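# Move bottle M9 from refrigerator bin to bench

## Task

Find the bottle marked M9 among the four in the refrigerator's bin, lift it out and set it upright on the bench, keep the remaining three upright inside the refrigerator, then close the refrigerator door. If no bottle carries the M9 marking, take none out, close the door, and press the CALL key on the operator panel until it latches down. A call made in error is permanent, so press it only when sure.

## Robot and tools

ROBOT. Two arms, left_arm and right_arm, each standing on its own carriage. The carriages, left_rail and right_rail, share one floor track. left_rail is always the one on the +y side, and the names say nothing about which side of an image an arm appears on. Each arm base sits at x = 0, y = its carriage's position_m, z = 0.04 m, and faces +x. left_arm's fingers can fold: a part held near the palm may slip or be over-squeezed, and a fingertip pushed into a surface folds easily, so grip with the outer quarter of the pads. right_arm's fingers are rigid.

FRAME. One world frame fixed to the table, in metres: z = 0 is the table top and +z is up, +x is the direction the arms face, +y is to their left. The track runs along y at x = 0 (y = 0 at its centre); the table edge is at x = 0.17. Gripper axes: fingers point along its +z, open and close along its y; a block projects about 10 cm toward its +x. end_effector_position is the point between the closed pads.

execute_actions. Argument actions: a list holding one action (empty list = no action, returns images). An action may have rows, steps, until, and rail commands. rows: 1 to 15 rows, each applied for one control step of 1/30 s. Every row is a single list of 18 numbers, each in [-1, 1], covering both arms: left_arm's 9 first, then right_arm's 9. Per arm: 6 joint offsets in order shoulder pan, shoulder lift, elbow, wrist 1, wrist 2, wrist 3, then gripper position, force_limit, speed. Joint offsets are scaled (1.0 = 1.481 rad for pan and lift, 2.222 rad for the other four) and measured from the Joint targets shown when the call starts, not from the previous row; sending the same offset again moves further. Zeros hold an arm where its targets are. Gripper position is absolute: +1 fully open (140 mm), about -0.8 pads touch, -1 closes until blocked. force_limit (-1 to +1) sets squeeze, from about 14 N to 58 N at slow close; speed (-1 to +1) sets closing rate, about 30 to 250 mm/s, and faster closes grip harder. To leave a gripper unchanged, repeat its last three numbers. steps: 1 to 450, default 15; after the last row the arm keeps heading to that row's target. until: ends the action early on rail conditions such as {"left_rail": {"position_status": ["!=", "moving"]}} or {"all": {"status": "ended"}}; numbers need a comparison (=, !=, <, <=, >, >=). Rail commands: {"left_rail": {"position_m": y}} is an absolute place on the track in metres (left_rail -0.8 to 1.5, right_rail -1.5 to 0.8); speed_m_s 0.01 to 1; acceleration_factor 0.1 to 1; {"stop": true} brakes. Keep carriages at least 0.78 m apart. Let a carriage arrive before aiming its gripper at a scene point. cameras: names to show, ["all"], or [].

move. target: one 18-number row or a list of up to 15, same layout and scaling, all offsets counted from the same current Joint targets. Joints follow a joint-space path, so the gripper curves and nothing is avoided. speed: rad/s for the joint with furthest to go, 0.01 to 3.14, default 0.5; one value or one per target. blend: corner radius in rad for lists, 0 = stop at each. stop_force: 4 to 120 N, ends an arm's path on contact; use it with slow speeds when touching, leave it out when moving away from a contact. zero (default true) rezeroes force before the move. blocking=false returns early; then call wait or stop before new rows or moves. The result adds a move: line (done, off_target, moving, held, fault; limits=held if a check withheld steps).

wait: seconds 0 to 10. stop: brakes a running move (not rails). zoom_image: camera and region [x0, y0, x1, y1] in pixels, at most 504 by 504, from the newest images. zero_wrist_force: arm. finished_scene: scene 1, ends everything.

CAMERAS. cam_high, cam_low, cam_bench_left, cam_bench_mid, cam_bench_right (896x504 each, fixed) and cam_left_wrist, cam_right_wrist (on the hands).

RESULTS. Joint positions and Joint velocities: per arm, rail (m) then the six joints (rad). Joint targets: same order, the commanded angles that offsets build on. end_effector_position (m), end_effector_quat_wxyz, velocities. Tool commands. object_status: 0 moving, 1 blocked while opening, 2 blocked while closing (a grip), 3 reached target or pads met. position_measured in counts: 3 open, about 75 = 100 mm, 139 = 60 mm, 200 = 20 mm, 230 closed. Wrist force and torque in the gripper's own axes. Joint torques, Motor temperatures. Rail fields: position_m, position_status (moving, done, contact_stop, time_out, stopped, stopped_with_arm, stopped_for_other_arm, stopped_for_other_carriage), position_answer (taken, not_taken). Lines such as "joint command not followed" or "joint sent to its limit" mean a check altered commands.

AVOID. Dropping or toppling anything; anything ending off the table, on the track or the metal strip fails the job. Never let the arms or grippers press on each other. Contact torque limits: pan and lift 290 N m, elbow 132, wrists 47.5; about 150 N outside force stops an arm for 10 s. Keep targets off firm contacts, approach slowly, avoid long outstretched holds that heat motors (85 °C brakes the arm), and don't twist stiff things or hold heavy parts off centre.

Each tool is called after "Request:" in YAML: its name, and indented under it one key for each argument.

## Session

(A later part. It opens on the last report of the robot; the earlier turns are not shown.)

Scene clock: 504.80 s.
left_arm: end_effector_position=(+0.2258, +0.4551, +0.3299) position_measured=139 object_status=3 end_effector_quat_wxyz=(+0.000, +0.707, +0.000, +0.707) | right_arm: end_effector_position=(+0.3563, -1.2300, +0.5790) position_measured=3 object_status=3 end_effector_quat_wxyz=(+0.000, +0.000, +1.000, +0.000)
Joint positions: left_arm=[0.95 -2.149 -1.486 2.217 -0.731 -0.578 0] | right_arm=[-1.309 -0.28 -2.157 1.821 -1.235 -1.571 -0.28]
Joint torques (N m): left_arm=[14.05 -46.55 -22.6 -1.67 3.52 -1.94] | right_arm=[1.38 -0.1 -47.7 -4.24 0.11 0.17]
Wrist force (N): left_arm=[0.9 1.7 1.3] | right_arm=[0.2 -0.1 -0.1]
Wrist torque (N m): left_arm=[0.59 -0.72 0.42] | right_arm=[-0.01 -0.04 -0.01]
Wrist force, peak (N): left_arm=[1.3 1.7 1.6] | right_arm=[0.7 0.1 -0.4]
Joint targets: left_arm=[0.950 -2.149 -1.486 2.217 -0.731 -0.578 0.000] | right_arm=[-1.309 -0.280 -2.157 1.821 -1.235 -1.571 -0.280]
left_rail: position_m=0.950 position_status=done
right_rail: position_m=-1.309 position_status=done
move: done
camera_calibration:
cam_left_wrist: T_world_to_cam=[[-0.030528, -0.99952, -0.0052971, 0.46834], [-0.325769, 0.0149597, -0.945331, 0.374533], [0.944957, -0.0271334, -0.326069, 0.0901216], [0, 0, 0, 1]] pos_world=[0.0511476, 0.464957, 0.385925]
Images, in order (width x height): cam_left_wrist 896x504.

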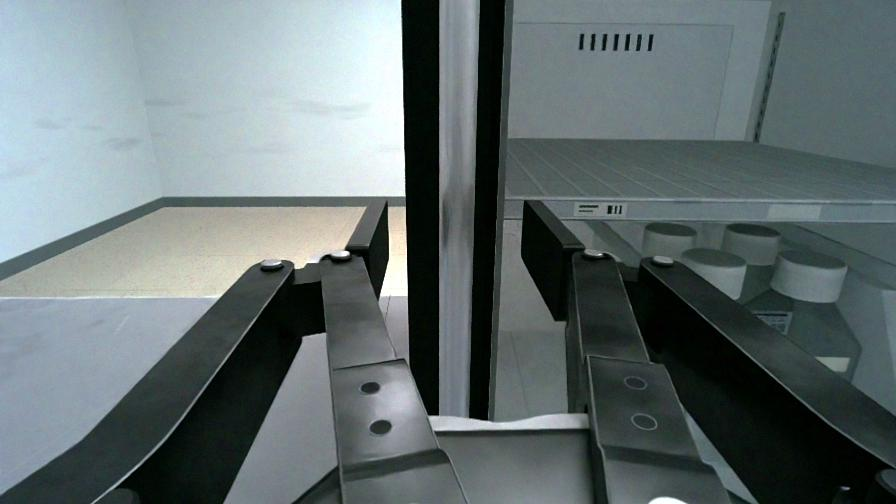

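Request:
move:
  target: [-0.00948, 0.00197, -0.00147, 0.00016, -0.00632, 0, -0.08, 0, 0.2, 0, 0, 0, 0, 0, 0, 1, 1, 1]
  speed: 0.06
  cameras: []

Request:
move:
  target: [0, 0, 0, 0, 0, 0, -1, 0.8, -1, 0, 0, 0, 0, 0, 0, 1, 1, 1]
  cameras: ["cam_left_wrist"]

Scene clock: 525.67 s.
left_arm: end_effector_position=(+0.2180, +0.4552, +0.3299) position_measured=139 object_status=3 end_effector_quat_wxyz=(+0.000, +0.707, +0.000, +0.707) | right_arm: end_effector_position=(+0.3563, -1.2300, +0.5790) position_measured=3 object_status=3 end_effector_quat_wxyz=(+0.000, +0.000, +1.000, +0.000)
Joint positions: left_arm=[0.95 -2.162 -1.484 2.214 -0.73 -0.592 0] | right_arm=[-1.309 -0.28 -2.157 1.821 -1.235 -1.571 -0.28]
Joint torques (N m): left_arm=[-16.14 -29.27 -45.69 4.87 -4.36 -2.06] | right_arm=[0.16 -0.6 -48.11 -3.91 0.11 -0.02]
Wrist force (N): left_arm=[0.9 1.2 1.1] | right_arm=[0.3 0.2 0.1]
Wrist torque (N m): left_arm=[0.50 -0.72 0.42] | right_arm=[0.05 -0.07 0.00]
Wrist force, peak (N): left_arm=[1.0 1.9 1.4] | right_arm=[0.5 0.4 -0.2]
Joint targets: left_arm=[0.950 -2.163 -1.484 2.214 -0.730 -0.592 0.000] | right_arm=[-1.309 -0.280 -2.157 1.821 -1.235 -1.571 -0.280]
left_rail: position_m=0.950 position_status=done
right_rail: position_m=-1.309 position_status=done
move: done
No camera images: "cameras" was empty.

Scene clock: 527.83 s.
left_arm: end_effector_position=(+0.2178, +0.4552, +0.3299) position_measured=212 object_status=0 end_effector_quat_wxyz=(+0.000, +0.707, +0.000, +0.707) | right_arm: end_effector_position=(+0.3563, -1.2300, +0.5790) position_measured=3 object_status=3 end_effector_quat_wxyz=(+0.000, +0.000, +1.000, +0.000)
Joint positions: left_arm=[0.95 -2.163 -1.484 2.214 -0.73 -0.592 0] | right_arm=[-1.309 -0.28 -2.157 1.821 -1.235 -1.571 -0.28]
Joint torques (N m): left_arm=[-11.67 -32.99 -37.61 5.15 -3.9 -1.97] | right_arm=[0.93 1.44 -46.85 -3.8 0.29 0.1]
Wrist force (N): left_arm=[-0.2 4.8 -0.3] | right_arm=[0.5 0.0 -0.2]
Wrist torque (N m): left_arm=[0.51 -0.76 0.37] | right_arm=[0.00 -0.11 -0.01]
Wrist force, peak (N): left_arm=[-0.2 6.4 1.5] | right_arm=[0.6 0.3 -0.2]
Joint targets: left_arm=[0.950 -2.163 -1.484 2.214 -0.730 -0.592 0.000] | right_arm=[-1.309 -0.280 -2.157 1.821 -1.235 -1.571 -0.280]
left_rail: position_m=0.950 position_status=done
right_rail: position_m=-1.309 position_status=done
move: done
camera_calibration:
cam_left_wrist: T_world_to_cam=[[-0.0306223, -0.999517, -0.0052642, 0.468186], [-0.325767, 0.0149594, -0.945332, 0.371926], [0.944954, -0.0272333, -0.326068, 0.0977303], [0, 0, 0, 1]] pos_world=[0.0431475, 0.465057, 0.385925]
Images, in order (width x height): cam_left_wrist 896x504.

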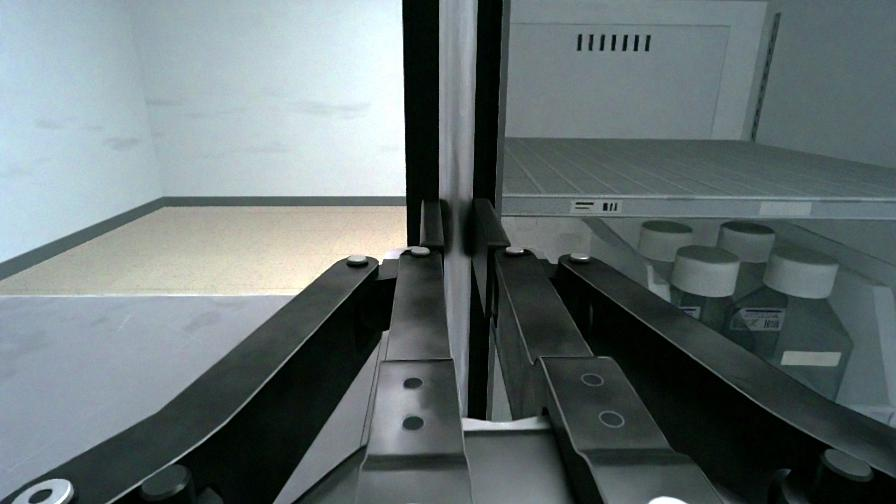

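Request:
move:
  target: [-0.04249, 0.01833, -0.01391, 0.0017, -0.02841, 0, -1, 0.8, -1, 0, 0, 0, 0, 0, 0, 1, 1, 1]
  speed: 0.05
  stop_force: 80
  cameras: ["cam_left_wrist"]

Scene clock: 537.67 s.
left_arm: end_effector_position=(+0.1760, +0.4497, +0.3299) position_measured=212 object_status=2 end_effector_quat_wxyz=(+0.000, +0.707, +0.000, +0.707) | right_arm: end_effector_position=(+0.3563, -1.2300, +0.5790) position_measured=3 object_status=3 end_effector_quat_wxyz=(+0.000, +0.000, +1.000, +0.000)
Joint positions: left_arm=[0.95 -2.226 -1.456 2.183 -0.727 -0.655 0] | right_arm=[-1.309 -0.28 -2.157 1.821 -1.235 -1.571 -0.28]
Joint torques (N m): left_arm=[-16.03 -27.43 -51.91 2.61 2.59 -2.16] | right_arm=[-0.72 3.85 -47.77 -4.13 0.61 0.07]
Wrist force (N): left_arm=[5.3 -15.0 -0.1] | right_arm=[0.2 0.0 -0.1]
Wrist torque (N m): left_arm=[1.45 -0.65 0.37] | right_arm=[0.02 -0.04 0.00]
Wrist force, peak (N): left_arm=[2.2 -34.6 -1.9] | right_arm=[0.4 0.3 -0.6]
Joint targets: left_arm=[0.950 -2.226 -1.456 2.183 -0.727 -0.655 0.000] | right_arm=[-1.309 -0.280 -2.157 1.821 -1.235 -1.571 -0.280]
left_rail: position_m=0.950 position_status=done
right_rail: position_m=-1.309 position_status=done
move: done
camera_calibration:
cam_left_wrist: T_world_to_cam=[[-0.0304299, -0.999523, -0.00533099, 0.461336], [-0.325739, 0.014959, -0.945341, 0.358302], [0.94497, -0.0270302, -0.326039, 0.136939], [0, 0, 0, 1]] pos_world=[0.00134785, 0.459457, 0.385825]
Images, in order (width x height): cam_left_wrist 896x504.

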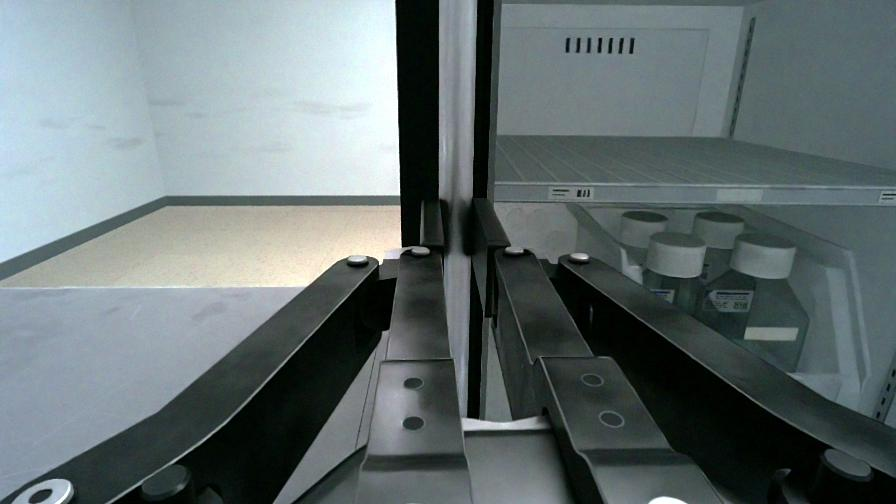

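Request:
move:
  target:
    - [-0.03203, 0.02026, -0.01643, 0.00292, -0.02144, 0, -1, 0.8, -1, 0, 0, 0, 0, 0, 0, 1, 1, 1]
    - [-0.05747, 0.04564, -0.03725, 0.00684, -0.0384, 0, -1, 0.8, -1, 0, 0, 0, 0, 0, 0, 1, 1, 1]
  speed: 0.06
  blend: [0.01, 0]
  stop_force: 70
  cameras: []

Scene clock: 568.10 s.
left_arm: end_effector_position=(+0.1026, +0.4311, +0.3303) position_measured=212 object_status=2 end_effector_quat_wxyz=(+0.000, +0.707, +0.000, +0.707) | right_arm: end_effector_position=(+0.3563, -1.2300, +0.5790) position_measured=3 object_status=3 end_effector_quat_wxyz=(+0.000, +0.000, +1.000, +0.000)
Joint positions: left_arm=[0.95 -2.311 -1.389 2.1 -0.711 -0.74 0] | right_arm=[-1.309 -0.28 -2.157 1.821 -1.235 -1.571 -0.28]
Joint torques (N m): left_arm=[-14.03 -38.6 -57.62 5.95 7.52 -1.91] | right_arm=[-2.68 1.87 -46.96 -3.59 0.69 0.09]
Wrist force (N): left_arm=[-8.6 -27.8 -7.3] | right_arm=[0.1 0.1 -0.2]
Wrist torque (N m): left_arm=[1.78 -1.11 0.32] | right_arm=[0.03 -0.03 0.00]
Wrist force, peak (N): left_arm=[-13.0 -43.6 -11.5] | right_arm=[0.0 0.3 -0.7]
Joint targets: left_arm=[0.950 -2.311 -1.389 2.100 -0.711 -0.740 0.000] | right_arm=[-1.309 -0.280 -2.157 1.821 -1.235 -1.571 -0.280]
left_rail: position_m=0.950 position_status=done
right_rail: position_m=-1.309 position_status=done
move: done
No camera images: "cameras" was empty.

Request:
move:
  target:
    - [-0.02047, 0.02793, -0.02346, 0.00484, -0.01373, 0, -1, 0.8, -1, 0, 0, 0, 0, 0, 0, 1, 1, 1]
    - [-0.03445, 0.05851, -0.05077, 0.01177, -0.02306, 0, -1, 0.8, -1, 0, 0, 0, 0, 0, 0, 1, 1, 1]
    - [-0.0442, 0.09413, -0.08397, 0.02122, -0.02955, 0, -1, 0.8, -1, 0, 0, 0, 0, 0, 0, 1, 1, 1]
    - [-0.04862, 0.12787, -0.11674, 0.03151, -0.0325, 0, -1, 0.8, -1, 0, 0, 0, 0, 0, 0, 1, 1, 1]
  speed: 0.08
  blend: [0.01, 0.01, 0.01, 0]
  stop_force: 70
  cameras: ["cam_left_wrist", "cam_low"]

Scene clock: 606.63 s.
left_arm: end_effector_position=(-0.0332, +0.3557, +0.3298) position_measured=213 object_status=2 end_effector_quat_wxyz=(+0.000, +0.707, +0.000, +0.707) | right_arm: end_effector_position=(+0.3563, -1.2300, +0.5790) position_measured=3 object_status=3 end_effector_quat_wxyz=(+0.000, +0.000, +1.000, +0.000)
Joint positions: left_arm=[0.95 -2.383 -1.199 1.841 -0.641 -0.813 0] | right_arm=[-1.309 -0.28 -2.157 1.821 -1.235 -1.571 -0.28]
Joint torques (N m): left_arm=[21.97 -47.45 -50.1 0.67 25.42 -1.78] | right_arm=[-2.68 2.86 -47.15 -3.85 0.3 -0.04]
Wrist force (N): left_arm=[14.6 -76.1 -60.9] | right_arm=[0.1 0.1 -0.3]
Wrist torque (N m): left_arm=[3.57 -0.23 0.51] | right_arm=[0.03 -0.04 -0.01]
Wrist force, peak (N): left_arm=[9.1 -82.7 -62.5] | right_arm=[0.2 0.6 -0.5]
Joint targets: left_arm=[0.950 -2.383 -1.199 1.841 -0.641 -0.813 0.000] | right_arm=[-1.309 -0.280 -2.157 1.821 -1.235 -1.571 -0.280]
left_rail: position_m=0.950 position_status=done
right_rail: position_m=-1.309 position_status=done
move: done
camera_calibration:
cam_left_wrist: T_world_to_cam=[[-0.0300204, -0.999535, -0.00537075, 0.361119], [-0.325659, 0.0148607, -0.945371, 0.291628], [0.945011, -0.0266314, -0.325954, 0.331915], [0, 0, 0, 1]] pos_world=[-0.207851, 0.365456, 0.385825]
Images, in order (width x height): cam_low 896x504, cam_left_wrist 896x504.

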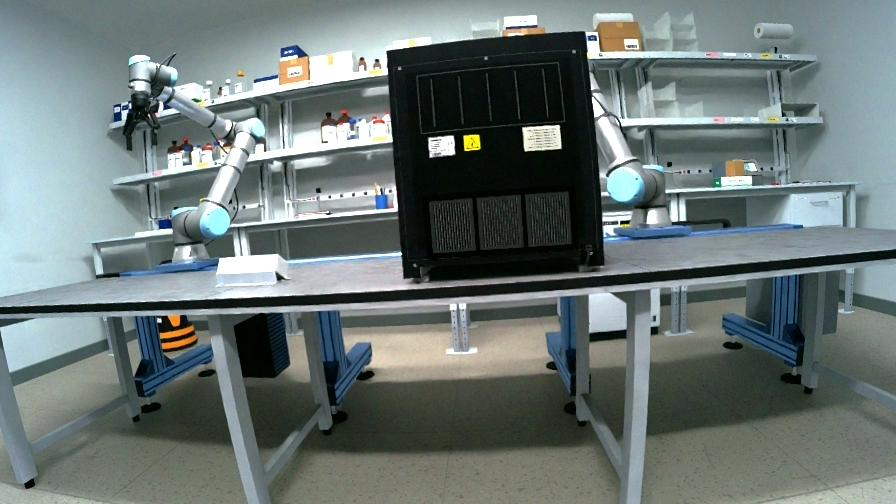

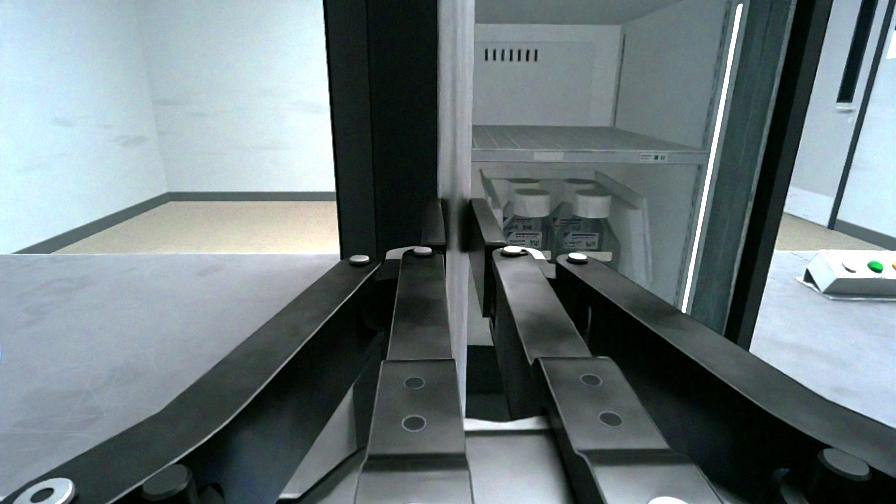

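Request:
move:
  target: [-0.00289, -0.00093, 0.00092, -0.0003, -0.00193, 0, -1, 0.8, -1, 0, 0, 0, 0, 0, 0, 1, 1, 1]
  speed: 0.05
  cameras: []

Request:
move:
  target: [0, 0, 0, 0, 0, 0, -0.08, 0, -0.5, 0, 0, 0, 0, 0, 0, 1, 1, 1]
  cameras: ["cam_left_wrist"]

Scene clock: 722.73 s.
left_arm: end_effector_position=(-0.0350, +0.3580, +0.3298) position_measured=233 object_status=0 end_effector_quat_wxyz=(+0.000, +0.707, +0.000, +0.707) | right_arm: end_effector_position=(+0.3563, -1.2300, +0.5790) position_measured=3 object_status=3 end_effector_quat_wxyz=(+0.000, +0.000, +1.000, +0.000)
Joint positions: left_arm=[0.95 -2.387 -1.201 1.843 -0.642 -0.817 0] | right_arm=[-1.309 -0.28 -2.157 1.821 -1.235 -1.571 -0.28]
Joint torques (N m): left_arm=[-16.89 -72.74 -24.09 3.5 -3.17 -1.61] | right_arm=[-1.04 0.18 -47.48 -3.6 0.57 0.1]
Wrist force (N): left_arm=[-2.1 -0.5 0.0] | right_arm=[0.2 0.4 -0.2]
Wrist torque (N m): left_arm=[0.15 -0.08 0.43] | right_arm=[0.10 -0.04 0.00]
Wrist force, peak (N): left_arm=[15.0 -77.1 -61.2] | right_arm=[0.8 0.0 -0.2]
Joint targets: left_arm=[0.950 -2.387 -1.201 1.843 -0.642 -0.817 0.000] | right_arm=[-1.309 -0.280 -2.157 1.821 -1.235 -1.571 -0.280]
left_rail: position_m=0.950 position_status=done
right_rail: position_m=-1.309 position_status=done
move: done
No camera images: "cameras" was empty.

Scene clock: 723.70 s.
left_arm: end_effector_position=(-0.0350, +0.3580, +0.3298) position_measured=139 object_status=0 end_effector_quat_wxyz=(+0.000, +0.707, +0.000, +0.707) | right_arm: end_effector_position=(+0.3563, -1.2300, +0.5790) position_measured=3 object_status=3 end_effector_quat_wxyz=(+0.000, +0.000, +1.000, +0.000)
Joint positions: left_arm=[0.95 -2.387 -1.201 1.843 -0.642 -0.817 0] | right_arm=[-1.309 -0.28 -2.157 1.821 -1.235 -1.571 -0.28]
Joint torques (N m): left_arm=[-15.06 -73.53 -24.21 3.98 -3.29 -1.29] | right_arm=[-1.01 -0.11 -46.66 -3.75 0.67 0.47]
Wrist force (N): left_arm=[-1.8 -0.1 -0.1] | right_arm=[0.0 0.3 -0.4]
Wrist torque (N m): left_arm=[0.24 -0.14 0.43] | right_arm=[0.06 0.00 -0.01]
Wrist force, peak (N): left_arm=[-2.2 -0.4 0.2] | right_arm=[0.3 0.5 0.1]
Joint targets: left_arm=[0.950 -2.387 -1.201 1.843 -0.642 -0.817 0.000] | right_arm=[-1.309 -0.280 -2.157 1.821 -1.235 -1.571 -0.280]
left_rail: position_m=0.950 position_status=done
right_rail: position_m=-1.309 position_status=done
move: done
camera_calibration:
cam_left_wrist: T_world_to_cam=[[-0.0300204, -0.999535, -0.00537075, 0.363364], [-0.325659, 0.0148607, -0.945371, 0.291007], [0.945011, -0.0266314, -0.325954, 0.333678], [0, 0, 0, 1]] pos_world=[-0.209651, 0.367756, 0.385825]
Images, in order (width x height): cam_left_wrist 896x504.

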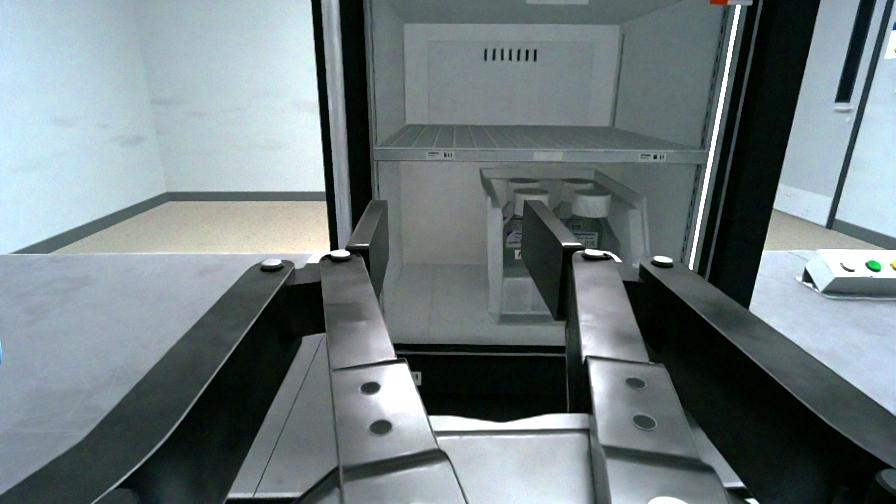

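Request:
zoom_image:
  camera: "cam_left_wrist"
  region: [300, 0, 460, 160]

Scaled by 3.150 from the camera's 896x504 image, which has a finer 1280x720 frame.

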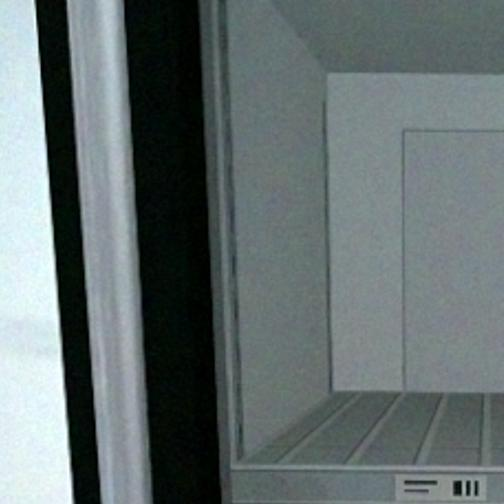

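Request:
move:
  target: [-0.05933, 0.05199, -0.05293, 0.01828, -0.0392, 0, -0.08, 0, -0.5, 0.58107, 0.42057, -0.10063, 0.17383, 0.83489, 0.06301, -0.444, -0.5, 0]
  speed: 1.2
  cameras: []

Request:
move:
  target: [0, 0, 0, 0, 0, 0, -0.08, 0, -0.5, 0.58107, 0.42057, -0.10063, 0.17383, 0.83489, 0.06301, -0.444, -0.5, 0]
  speed: 1.2
  cameras: []

Request:
execute_actions:
  actions:
    - {"left_rail": {"position_m": 1.3}, "right_rail": {"position_m": -0.8, "speed_m_s": 0.5}, "steps": 150, "until": {"all": {"status": "ended"}}}
  cameras: ["cam_right_wrist", "cam_bench_right", "cam_bench_left"]

Scene clock: 864.93 s.
left_arm: end_effector_position=(-0.1302, +0.3579, +0.3299) position_measured=139 object_status=3 end_effector_quat_wxyz=(+0.000, +0.707, +0.000, +0.707) | right_arm: end_effector_position=(+0.3487, -0.4810, +0.7795) position_measured=185 object_status=3 end_effector_quat_wxyz=(-0.385, +0.091, +0.627, +0.671)
Joint positions: left_arm=[0.95 -2.475 -1.124 1.725 -0.602 -0.904 0] | right_arm=[-1.309 0.58 -1.534 1.597 -0.849 0.284 -0.141]
Joint torques (N m): left_arm=[-15.37 -61.9 -49.59 5.75 -3.97 -1.57] | right_arm=[16.68 -45.59 -57.56 -0.13 6.08 2.04]
Wrist force (N): left_arm=[-2.5 -0.2 0.0] | right_arm=[-1.9 1.7 -1.6]
Wrist torque (N m): left_arm=[0.14 0.16 0.38] | right_arm=[0.44 0.31 0.06]
Wrist force, peak (N): left_arm=[-2.7 -0.5 -0.3] | right_arm=[-3.1 2.2 -0.5]
Joint targets: left_arm=[0.950 -2.475 -1.124 1.725 -0.601 -0.904 0.000] | right_arm=[-1.309 0.580 -1.534 1.597 -0.849 0.284 -0.140]
left_rail: position_m=0.950 position_status=done
right_rail: position_m=-1.309 position_status=done
move: done
No camera images: "cameras" was empty.

Scene clock: 867.37 s.
left_arm: end_effector_position=(-0.1302, +0.3579, +0.3299) position_measured=139 object_status=3 end_effector_quat_wxyz=(+0.000, +0.707, +0.000, +0.707) | right_arm: end_effector_position=(+0.1612, -0.1456, +0.3297) position_measured=185 object_status=3 end_effector_quat_wxyz=(-0.299, +0.641, +0.299, +0.641)
Joint positions: left_arm=[0.95 -2.475 -1.124 1.725 -0.601 -0.904 0] | right_arm=[-1.309 1.441 -0.911 1.374 -0.463 2.139 -0.001]
Joint torques (N m): left_arm=[-14.26 -61.66 -49.65 5.84 -3.92 -1.68] | right_arm=[14.27 -90.69 -52.01 0.71 3.51 1.98]
Wrist force (N): left_arm=[-2.3 -0.3 -0.1] | right_arm=[-1.1 2.3 -1.6]
Wrist torque (N m): left_arm=[0.12 0.11 0.38] | right_arm=[0.62 0.14 0.17]
Wrist force, peak (N): left_arm=[-2.9 -0.5 -0.2] | right_arm=[-3.6 0.3 -3.4]
Joint targets: left_arm=[0.950 -2.475 -1.124 1.725 -0.601 -0.904 0.000] | right_arm=[-1.309 1.441 -0.911 1.374 -0.463 2.139 0.000]
left_rail: position_m=0.950 position_status=done
right_rail: position_m=-1.309 position_status=done
move: done
No camera images: "cameras" was empty.

Scene clock: 869.20 s.
left_arm: end_effector_position=(-0.1302, +0.7079, +0.3299) position_measured=139 object_status=3 end_effector_quat_wxyz=(+0.000, +0.707, +0.000, +0.707) | right_arm: end_effector_position=(+0.1611, +0.3629, +0.3295) position_measured=185 object_status=3 end_effector_quat_wxyz=(-0.298, +0.641, +0.299, +0.641)
Joint positions: left_arm=[1.3 -2.475 -1.124 1.725 -0.601 -0.904 0] | right_arm=[-0.8 1.441 -0.911 1.374 -0.463 2.139 0]
Joint torques (N m): left_arm=[6.3 -77.7 -29.75 2.68 -1.11 -1.72] | right_arm=[3.65 -105.9 -37.61 -1.94 2.77 1.81]
Wrist force (N): left_arm=[-2.7 -0.4 0.0] | right_arm=[-1.3 2.5 -2.1]
Wrist torque (N m): left_arm=[0.09 0.19 0.38] | right_arm=[0.65 0.18 0.17]
Wrist force, peak (N): left_arm=[-2.6 -2.3 -0.3] | right_arm=[-1.3 3.7 -3.9]
Joint targets: left_arm=[1.300 -2.475 -1.124 1.725 -0.601 -0.904 0.000] | right_arm=[-0.800 1.441 -0.911 1.374 -0.463 2.139 0.000]
Tool commands: left_gripper/position=-0.08 left_gripper/force_limit=+0.0 left_gripper/speed=-0.5 right_gripper/position=-0.444 right_gripper/force_limit=-0.5 right_gripper/speed=+0.0
left_rail: position_m=1.300 position_status=done
right_rail: position_m=-0.800 speed_m_s=0.50 position_status=done
camera_calibration:
cam_right_wrist: T_world_to_cam=[[0.753636, -0.657261, 0.00632563, 0.119497], [-0.256458, -0.302896, -0.917869, 0.43877], [0.605195, 0.690117, -0.396833, -0.0318128], [0, 0, 0, 1]] pos_world=[0.0417215, 0.233397, 0.389353]
Images, in order (width x height): cam_bench_left 896x504, cam_bench_right 896x504, cam_right_wrist 896x504.

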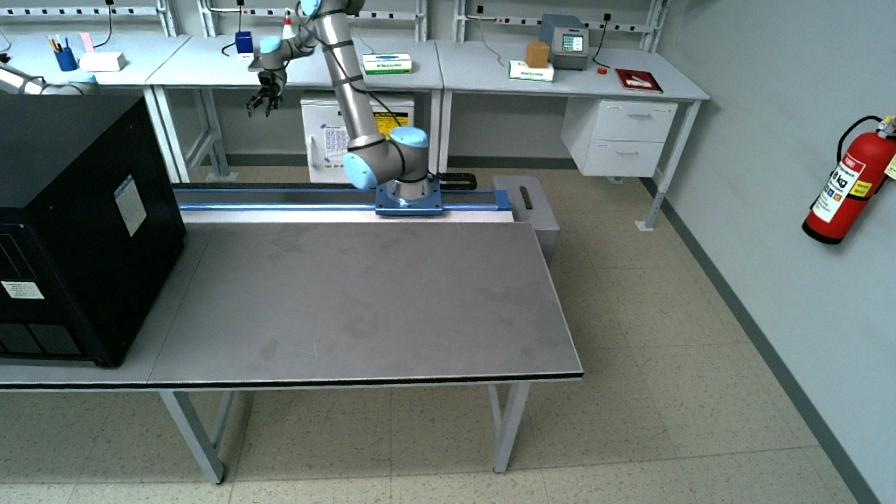

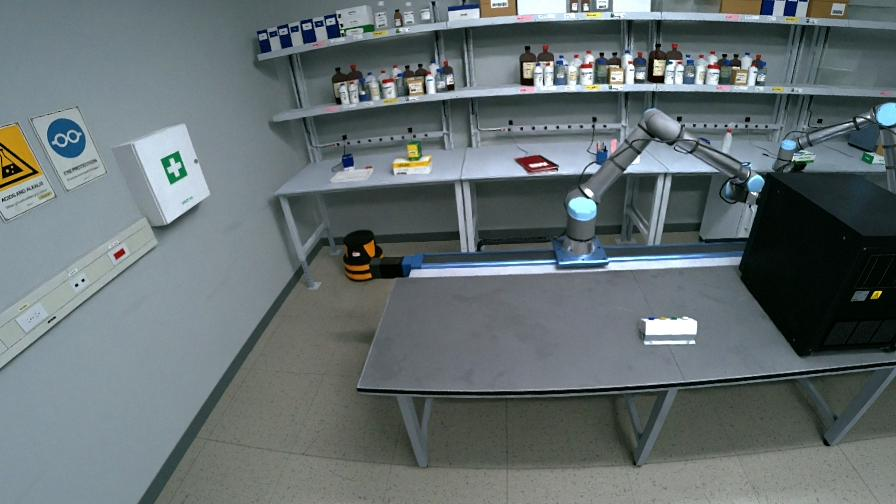

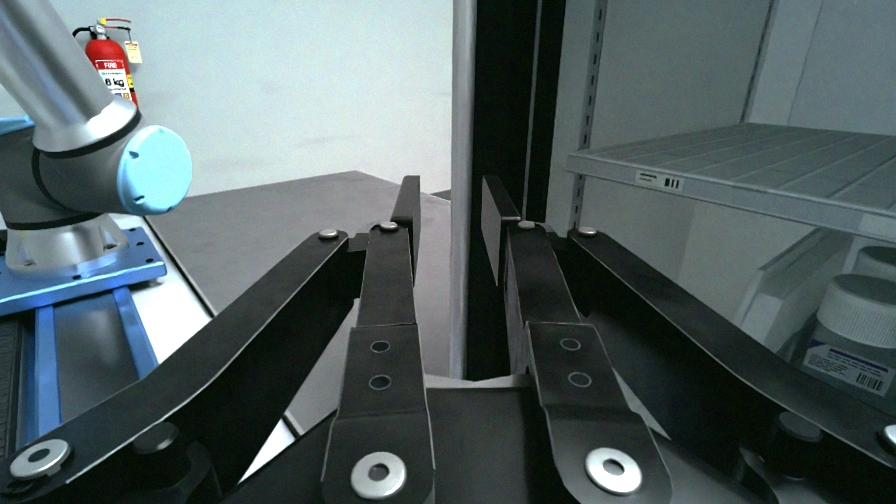

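Request:
zoom_image:
  camera: "cam_right_wrist"
  region: [380, 100, 580, 260]

Request:
zoom_image:
  camera: "cam_right_wrist"
  region: [430, 280, 530, 390]

Scaled by 2.520 from the camera's 896x504 image, which has a finer 1280x720 frame.

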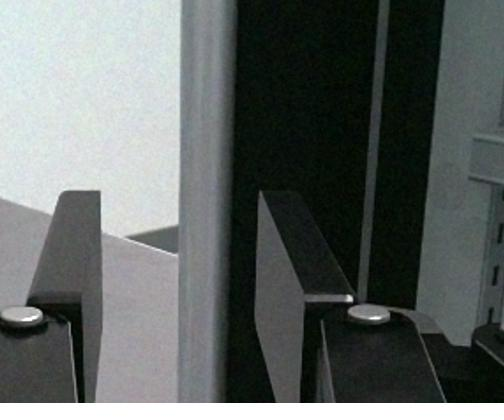

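Scaled by 4.582 from the camera's 896x504 image, which has a finer 1280x720 frame.

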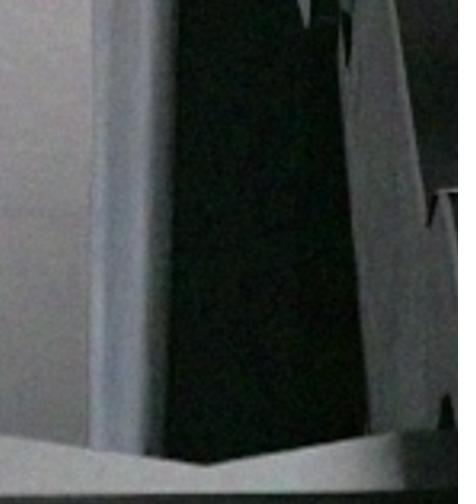

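Request:
move:
  target: [0, 0, 0, 0, 0, 0, -0.08, 0, -0.5, -0.04509, 0.07508, -0.0889, 0.03887, -0.03, 0, -0.444, -0.5, 0]
  speed: 0.08
  stop_force: 12
  cameras: ["cam_right_wrist"]

Scene clock: 936.93 s.
left_arm: end_effector_position=(-0.1302, +0.7079, +0.3299) position_measured=139 object_status=3 end_effector_quat_wxyz=(+0.000, +0.707, +0.000, +0.707) | right_arm: end_effector_position=(+0.2355, +0.4349, +0.3299) position_measured=185 object_status=3 end_effector_quat_wxyz=(-0.298, +0.641, +0.299, +0.641)
Joint positions: left_arm=[1.3 -2.475 -1.124 1.725 -0.601 -0.904 0] | right_arm=[-0.8 1.374 -0.8 1.176 -0.376 2.073 0]
Joint torques (N m): left_arm=[7.01 -78.21 -27.73 0.99 3.13 -1.54] | right_arm=[-16.56 -99.65 -53.09 0.94 -2.82 1.76]
Wrist force (N): left_arm=[-2.3 -0.2 -0.2] | right_arm=[-1.2 2.6 -1.6]
Wrist torque (N m): left_arm=[0.15 0.11 0.37] | right_arm=[0.69 0.15 0.17]
Wrist force, peak (N): left_arm=[-2.8 -0.6 -0.1] | right_arm=[-1.6 2.7 -2.2]
Joint targets: left_arm=[1.300 -2.475 -1.124 1.725 -0.601 -0.904 0.000] | right_arm=[-0.800 1.374 -0.800 1.176 -0.376 2.073 0.000]
left_rail: position_m=1.300 position_status=done
right_rail: position_m=-0.800 speed_m_s=0.50 position_status=done
move: done
camera_calibration:
cam_right_wrist: T_world_to_cam=[[0.753578, -0.657329, 0.00628185, 0.110867], [-0.256533, -0.302867, -0.917858, 0.479996], [0.605237, 0.690065, -0.39686, -0.126287], [0, 0, 0, 1]] pos_world=[0.116021, 0.305397, 0.389753]
Images, in order (width x height): cam_right_wrist 896x504.

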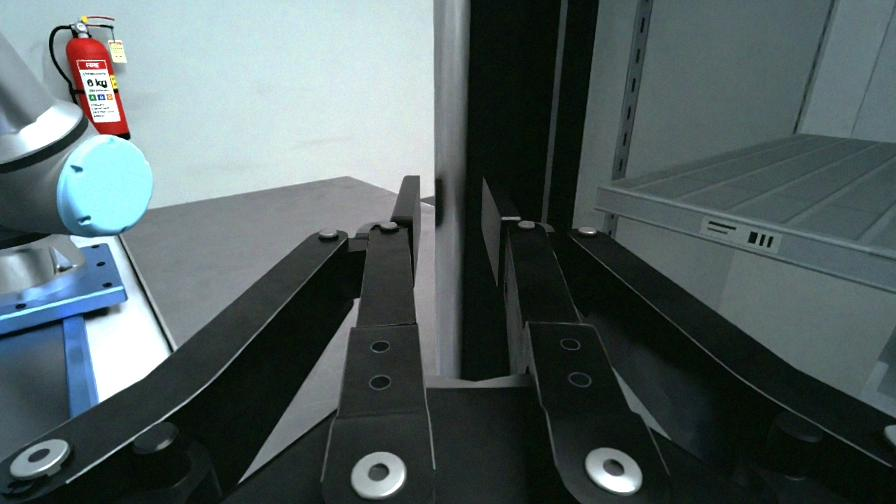

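Request:
zoom_image:
  camera: "cam_right_wrist"
  region: [380, 100, 580, 260]

Scaled by 2.520 from the camera's 896x504 image, which has a finer 1280x720 frame.

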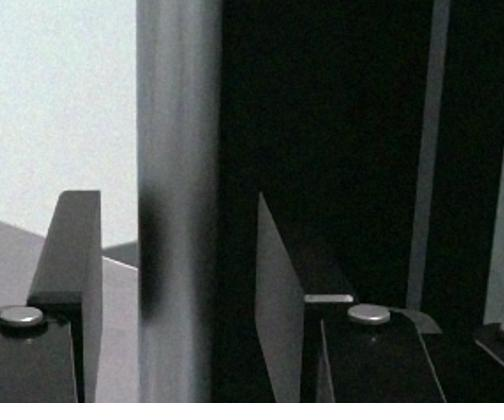

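Request:
move:
  target: [0, 0, 0, 0, 0, 0, -0.08, 0, -0.5, -0.00268, 0.007, -0.00841, 0.00374, -0.00179, 0, -0.444, -0.5, 0]
  speed: 0.03
  stop_force: 10
  cameras: ["cam_right_wrist"]

Scene clock: 956.20 s.
left_arm: end_effector_position=(-0.1302, +0.7079, +0.3299) position_measured=139 object_status=3 end_effector_quat_wxyz=(+0.000, +0.707, +0.000, +0.707) | right_arm: end_effector_position=(+0.2406, +0.4409, +0.3299) position_measured=185 object_status=3 end_effector_quat_wxyz=(-0.298, +0.641, +0.299, +0.641)
Joint positions: left_arm=[1.3 -2.475 -1.124 1.725 -0.601 -0.904 0] | right_arm=[-0.8 1.37 -0.789 1.158 -0.368 2.069 0]
Joint torques (N m): left_arm=[7.81 -77.97 -27.41 0.83 2.96 -1.46] | right_arm=[-19.2 -99.1 -54.82 0.91 -2.74 1.94]
Wrist force (N): left_arm=[-2.3 -0.5 -0.5] | right_arm=[-1.1 2.6 -1.7]
Wrist torque (N m): left_arm=[0.08 0.11 0.38] | right_arm=[0.68 0.13 0.18]
Wrist force, peak (N): left_arm=[-2.8 -0.3 0.1] | right_arm=[-1.1 2.8 -2.0]
Joint targets: left_arm=[1.300 -2.475 -1.124 1.725 -0.601 -0.904 0.000] | right_arm=[-0.800 1.370 -0.789 1.158 -0.368 2.069 0.000]
left_rail: position_m=1.300 position_status=done
right_rail: position_m=-0.800 speed_m_s=0.50 position_status=done
move: done
camera_calibration:
cam_right_wrist: T_world_to_cam=[[0.753578, -0.657329, 0.00628185, 0.110968], [-0.256533, -0.302867, -0.917858, 0.483121], [0.605237, 0.690065, -0.39686, -0.133514], [0, 0, 0, 1]] pos_world=[0.121121, 0.311397, 0.389753]
Images, in order (width x height): cam_right_wrist 896x504.

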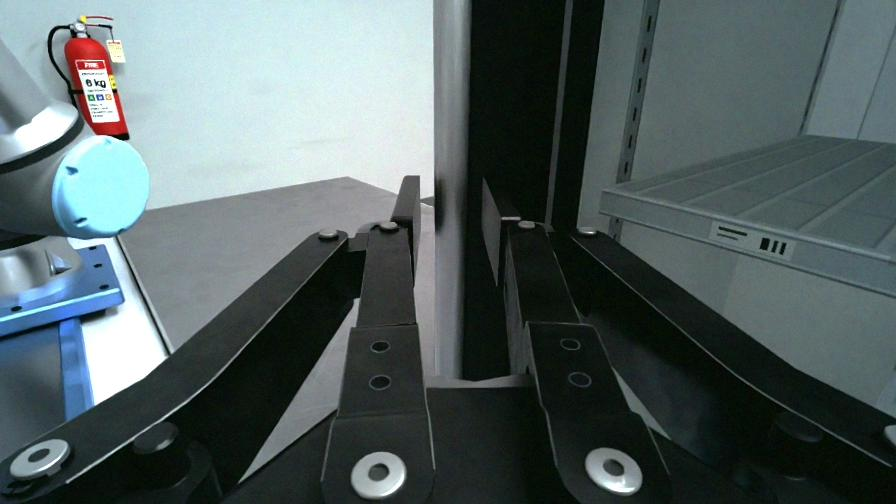

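Request:
zoom_image:
  camera: "cam_right_wrist"
  region: [400, 120, 520, 240]

Scaled by 4.200 from the camera's 896x504 image, which has a finer 1280x720 frame.

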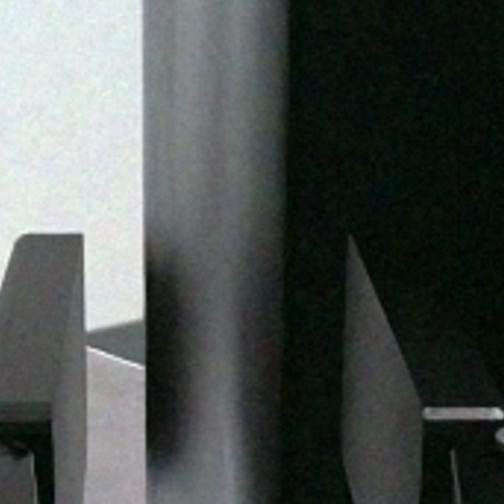

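Request:
move:
  target:
    - [0, 0, 0, 0, 0, 0, -0.08, 0, -0.5, 0.0171, -0.04769, 0.0564, -0.02507, -0.06755, 0, -0.444, -0.5, 0]
    - [0, 0, 0, 0, 0, 0, -0.08, 0, -0.5, 0.02351, -0.1271, 0.14788, -0.06362, -0.1811, 0, -0.444, -0.5, 0]
    - [0, 0, 0, 0, 0, 0, -0.08, 0, -0.5, 0.01267, -0.20521, 0.23325, -0.09693, -0.30614, 0, -0.444, -0.5, 0]
  speed: [0.08, 0.12, 0.14]
  blend: [0.02, 0.02, 0]
  stop_force: 45
  cameras: ["cam_right_wrist", "cam_left_wrist"]

Scene clock: 1035.20 s.
left_arm: end_effector_position=(-0.1302, +0.7079, +0.3299) position_measured=139 object_status=3 end_effector_quat_wxyz=(+0.000, +0.707, +0.000, +0.707) | right_arm: end_effector_position=(-0.0342, +0.3185, +0.3308) position_measured=185 object_status=3 end_effector_quat_wxyz=(+0.500, -0.500, -0.500, -0.500)
Joint positions: left_arm=[1.3 -2.475 -1.124 1.725 -0.601 -0.904 0] | right_arm=[-0.8 1.389 -1.093 1.676 -0.583 1.389 0]
Joint torques (N m): left_arm=[6.92 -79.58 -27.73 1.08 2.88 -1.19] | right_arm=[-15.79 -95.22 -32.11 -7.02 -3.36 1.9]
Wrist force (N): left_arm=[-2.2 -0.4 -0.4] | right_arm=[-0.5 3.9 -3.3]
Wrist torque (N m): left_arm=[0.11 0.09 0.38] | right_arm=[0.54 0.15 0.15]
Wrist force, peak (N): left_arm=[-2.9 -0.3 -0.1] | right_arm=[-1.5 23.9 -13.9]
Joint targets: left_arm=[1.300 -2.475 -1.124 1.725 -0.601 -0.904 0.000] | right_arm=[-0.800 1.389 -1.093 1.676 -0.583 1.389 0.000]
left_rail: position_m=1.300 position_status=done
right_rail: position_m=-0.800 speed_m_s=0.50 position_status=done
move: done
camera_calibration:
cam_left_wrist: T_world_to_cam=[[-0.0307792, -0.999511, -0.00542367, 0.710118], [-0.325638, 0.0151577, -0.945373, 0.254692], [0.944994, -0.0273317, -0.325945, 0.433491], [0, 0, 0, 1]] pos_world=[-0.304852, 0.717758, 0.385924]
cam_right_wrist: T_world_to_cam=[[0.999813, -0.0183123, 0.00618552, 0.0425041], [-0.00157238, -0.396013, -0.918244, 0.414891], [0.0192647, 0.918062, -0.395968, 0.0246023], [0, 0, 0, 1]] pos_world=[-0.0423178, 0.142494, 0.39045]
Images, in order (width x height): cam_left_wrist 896x504, cam_right_wrist 896x504.

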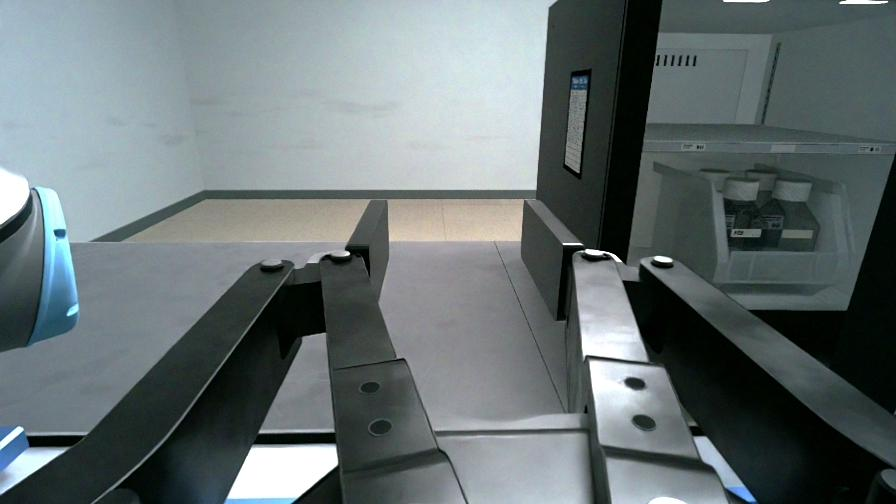

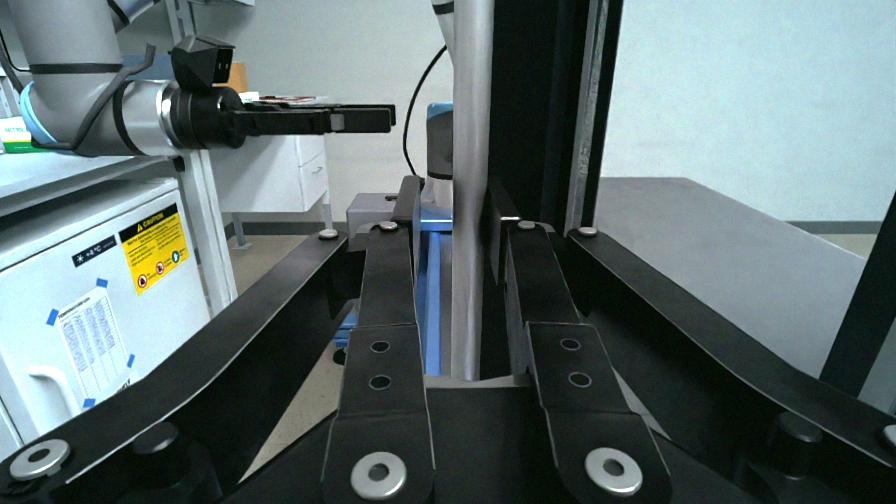

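Request:
move:
  target:
    - [0, 0, 0, 0, 0, 0, -0.08, 0, -0.5, -0.03377, -0.07487, 0.07692, -0.02702, -0.14033, 0, -0.444, -0.5, 0]
    - [0, 0, 0, 0, 0, 0, -0.08, 0, -0.5, -0.09437, -0.14233, 0.14096, -0.04609, -0.29854, 0, -0.444, -0.5, 0]
    - [0, 0, 0, 0, 0, 0, -0.08, 0, -0.5, -0.14988, -0.17954, 0.17395, -0.05428, -0.41409, 0, -0.444, -0.5, 0]
    - [0, 0, 0, 0, 0, 0, -0.08, 0, -0.5, -0.21485, -0.20675, 0.19701, -0.05921, -0.53594, 0, -0.444, -0.5, 0]
  speed: 0.2
  blend: [0.03, 0.03, 0.03, 0]
  stop_force: 45
  cameras: ["cam_right_wrist", "cam_left_wrist"]

Scene clock: 1054.37 s.
left_arm: end_effector_position=(-0.1302, +0.7079, +0.3299) position_measured=139 object_status=3 end_effector_quat_wxyz=(+0.000, +0.707, +0.000, +0.707) | right_arm: end_effector_position=(-0.1566, -0.0269, +0.3303) position_measured=185 object_status=3 end_effector_quat_wxyz=(+0.664, -0.241, -0.665, -0.242)
Joint positions: left_arm=[1.3 -2.475 -1.124 1.725 -0.601 -0.904 0] | right_arm=[-0.8 1.071 -1.399 2.114 -0.715 0.198 0]
Joint torques (N m): left_arm=[8.47 -79.63 -27.86 1.43 3.03 -0.85] | right_arm=[-15.4 -64.11 -25.96 -3.18 -2.73 2.02]
Wrist force (N): left_arm=[-2.6 -0.3 -0.2] | right_arm=[-1.2 1.9 -2.1]
Wrist torque (N m): left_arm=[0.12 0.17 0.38] | right_arm=[0.53 0.14 0.19]
Wrist force, peak (N): left_arm=[-2.8 -0.8 -0.2] | right_arm=[-1.7 4.9 -4.3]
Joint targets: left_arm=[1.300 -2.475 -1.124 1.725 -0.601 -0.904 0.000] | right_arm=[-0.800 1.071 -1.399 2.114 -0.715 0.198 0.000]
left_rail: position_m=1.300 position_status=done
right_rail: position_m=-0.800 speed_m_s=0.50 position_status=done
move: done
camera_calibration:
cam_left_wrist: T_world_to_cam=[[-0.0307792, -0.999511, -0.00542367, 0.710118], [-0.325638, 0.0151577, -0.945373, 0.254692], [0.944994, -0.0273317, -0.325945, 0.433491], [0, 0, 0, 1]] pos_world=[-0.304852, 0.717758, 0.385924]
cam_right_wrist: T_world_to_cam=[[0.656759, 0.754069, 0.00684229, 0.125364], [0.303016, -0.255582, -0.918073, 0.328888], [-0.690542, 0.605026, -0.396351, 0.224458], [0, 0, 0, 1]] pos_world=[-0.0269948, -0.146278, 0.39005]
Images, in order (width x height): cam_left_wrist 896x504, cam_right_wrist 896x504.

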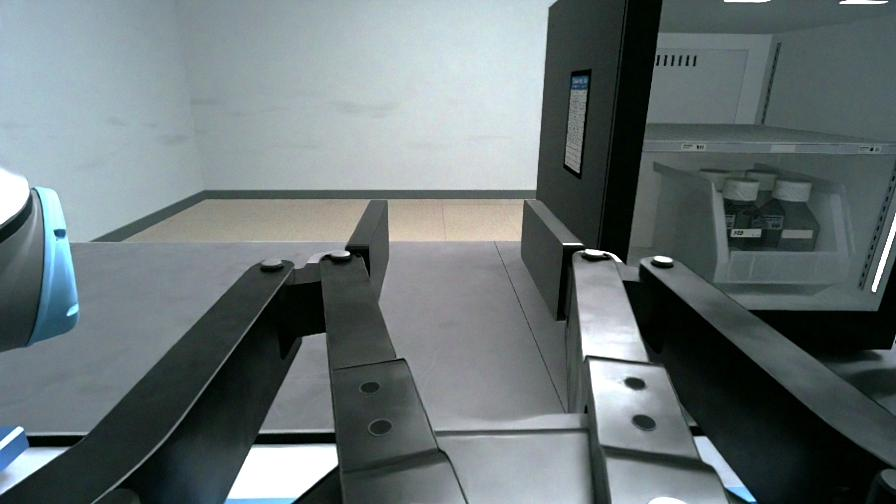

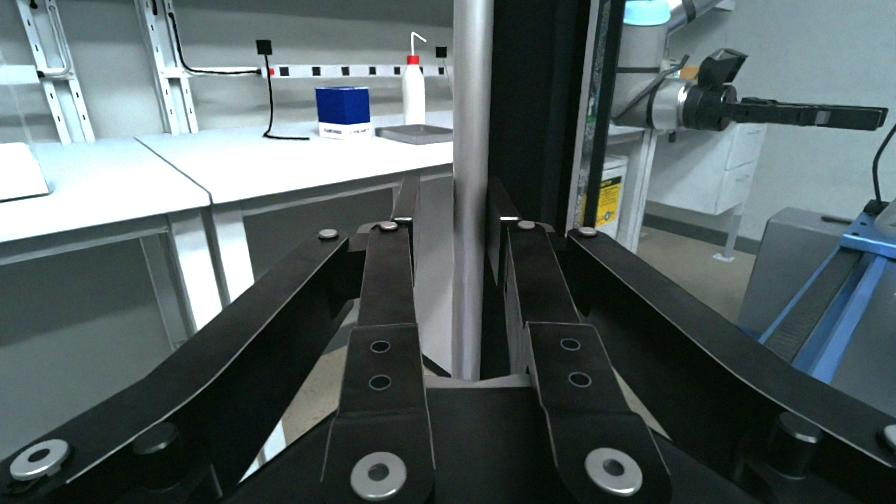

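Request:
zoom_image:
  camera: "cam_left_wrist"
  region: [640, 150, 880, 320]

Request:
zoom_image:
  camera: "cam_left_wrist"
  region: [710, 160, 830, 260]

Scaled by 2.100 from the camera's 896x504 image, which has a finer 1280x720 frame.

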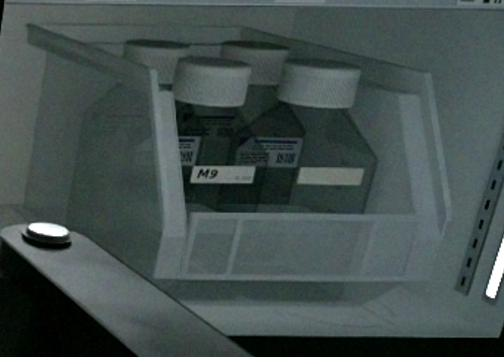

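Scaled by 4.200 from the camera's 896x504 image, which has a finer 1280x720 frame.

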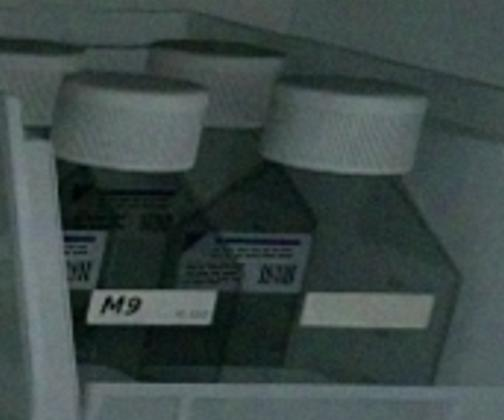

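Request:
execute_actions:
  actions:
    - {"left_rail": {"position_m": 0.85, "speed_m_s": 0.6}, "rows": [[0, 0, 0, 0, 0, 0, 1, 0, 0, 0, 0, 0, 0, 0, 0, -0.444, -0.5, 0]], "steps": 150, "until": {"all": {"status": "ended"}}}
  cameras: ["cam_left_wrist"]

Scene clock: 1069.43 s.
left_arm: end_effector_position=(-0.1302, +0.2579, +0.3299) position_measured=3 object_status=3 end_effector_quat_wxyz=(+0.000, +0.707, +0.000, +0.707) | right_arm: end_effector_position=(-0.1566, -0.0269, +0.3303) position_measured=185 object_status=3 end_effector_quat_wxyz=(+0.664, -0.241, -0.665, -0.242)
Joint positions: left_arm=[0.85 -2.475 -1.124 1.725 -0.601 -0.904 0] | right_arm=[-0.8 1.071 -1.399 2.114 -0.715 0.198 0]
Joint torques (N m): left_arm=[7.74 -63.39 -32.36 1.19 2.91 -0.96] | right_arm=[-3.3 -64.93 -25.83 2.89 -2.09 1.81]
Wrist force (N): left_arm=[-2.5 -0.1 -0.2] | right_arm=[-0.9 2.0 -2.1]
Wrist torque (N m): left_arm=[0.16 0.21 0.38] | right_arm=[0.51 0.08 0.18]
Wrist force, peak (N): left_arm=[-2.6 -2.5 -0.2] | right_arm=[-1.6 2.3 -2.2]
Joint targets: left_arm=[0.850 -2.475 -1.124 1.725 -0.601 -0.904 0.000] | right_arm=[-0.800 1.071 -1.399 2.114 -0.715 0.198 0.000]
left_rail: position_m=0.850 speed_m_s=0.60 position_status=done
right_rail: position_m=-0.800 speed_m_s=0.50 position_status=done
camera_calibration:
cam_left_wrist: T_world_to_cam=[[-0.0307792, -0.999511, -0.00542367, 0.260337], [-0.325638, 0.0151577, -0.945373, 0.261513], [0.944994, -0.0273317, -0.325945, 0.421192], [0, 0, 0, 1]] pos_world=[-0.304852, 0.267758, 0.385924]
Images, in order (width x height): cam_left_wrist 896x504.

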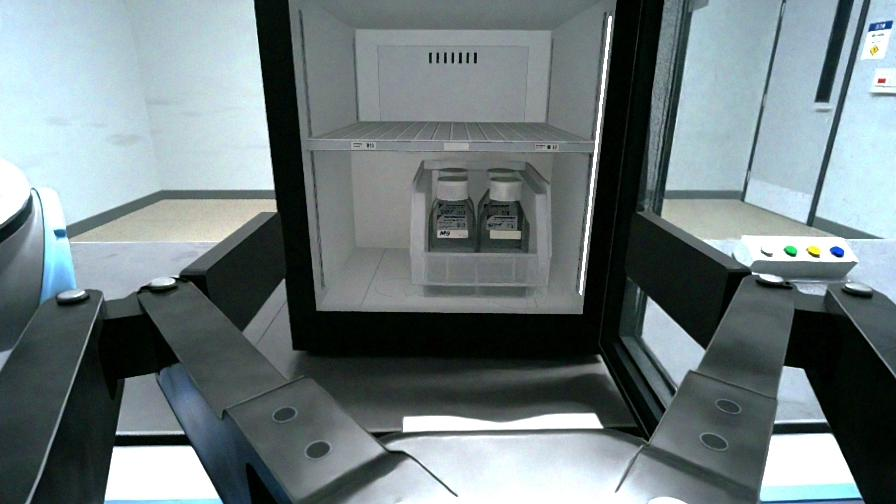

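Request:
zoom_image:
  camera: "cam_left_wrist"
  region: [390, 120, 570, 310]

Request:
zoom_image:
  camera: "cam_left_wrist"
  region: [400, 145, 500, 265]

Scaled by 2.653 from the camera's 896x504 image, which has a finer 1280x720 frame.

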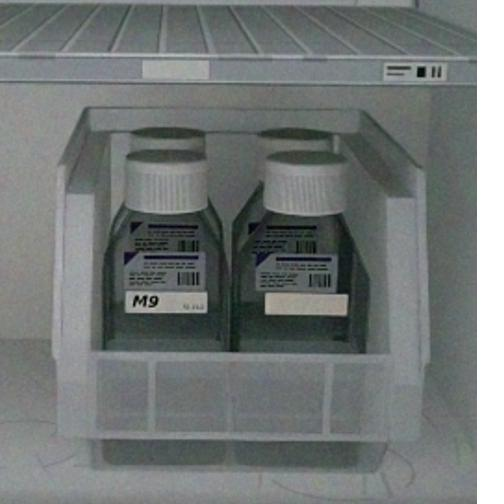

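Scaled by 4.200 from the camera's 896x504 image, which has a finer 1280x720 frame.

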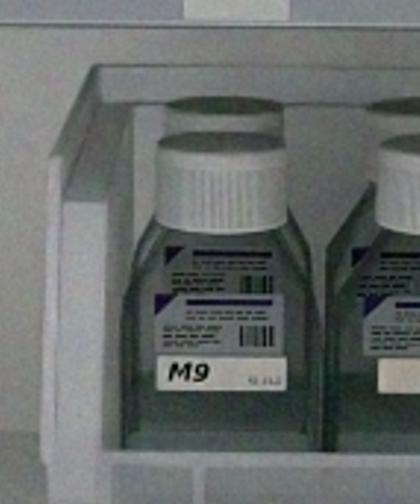

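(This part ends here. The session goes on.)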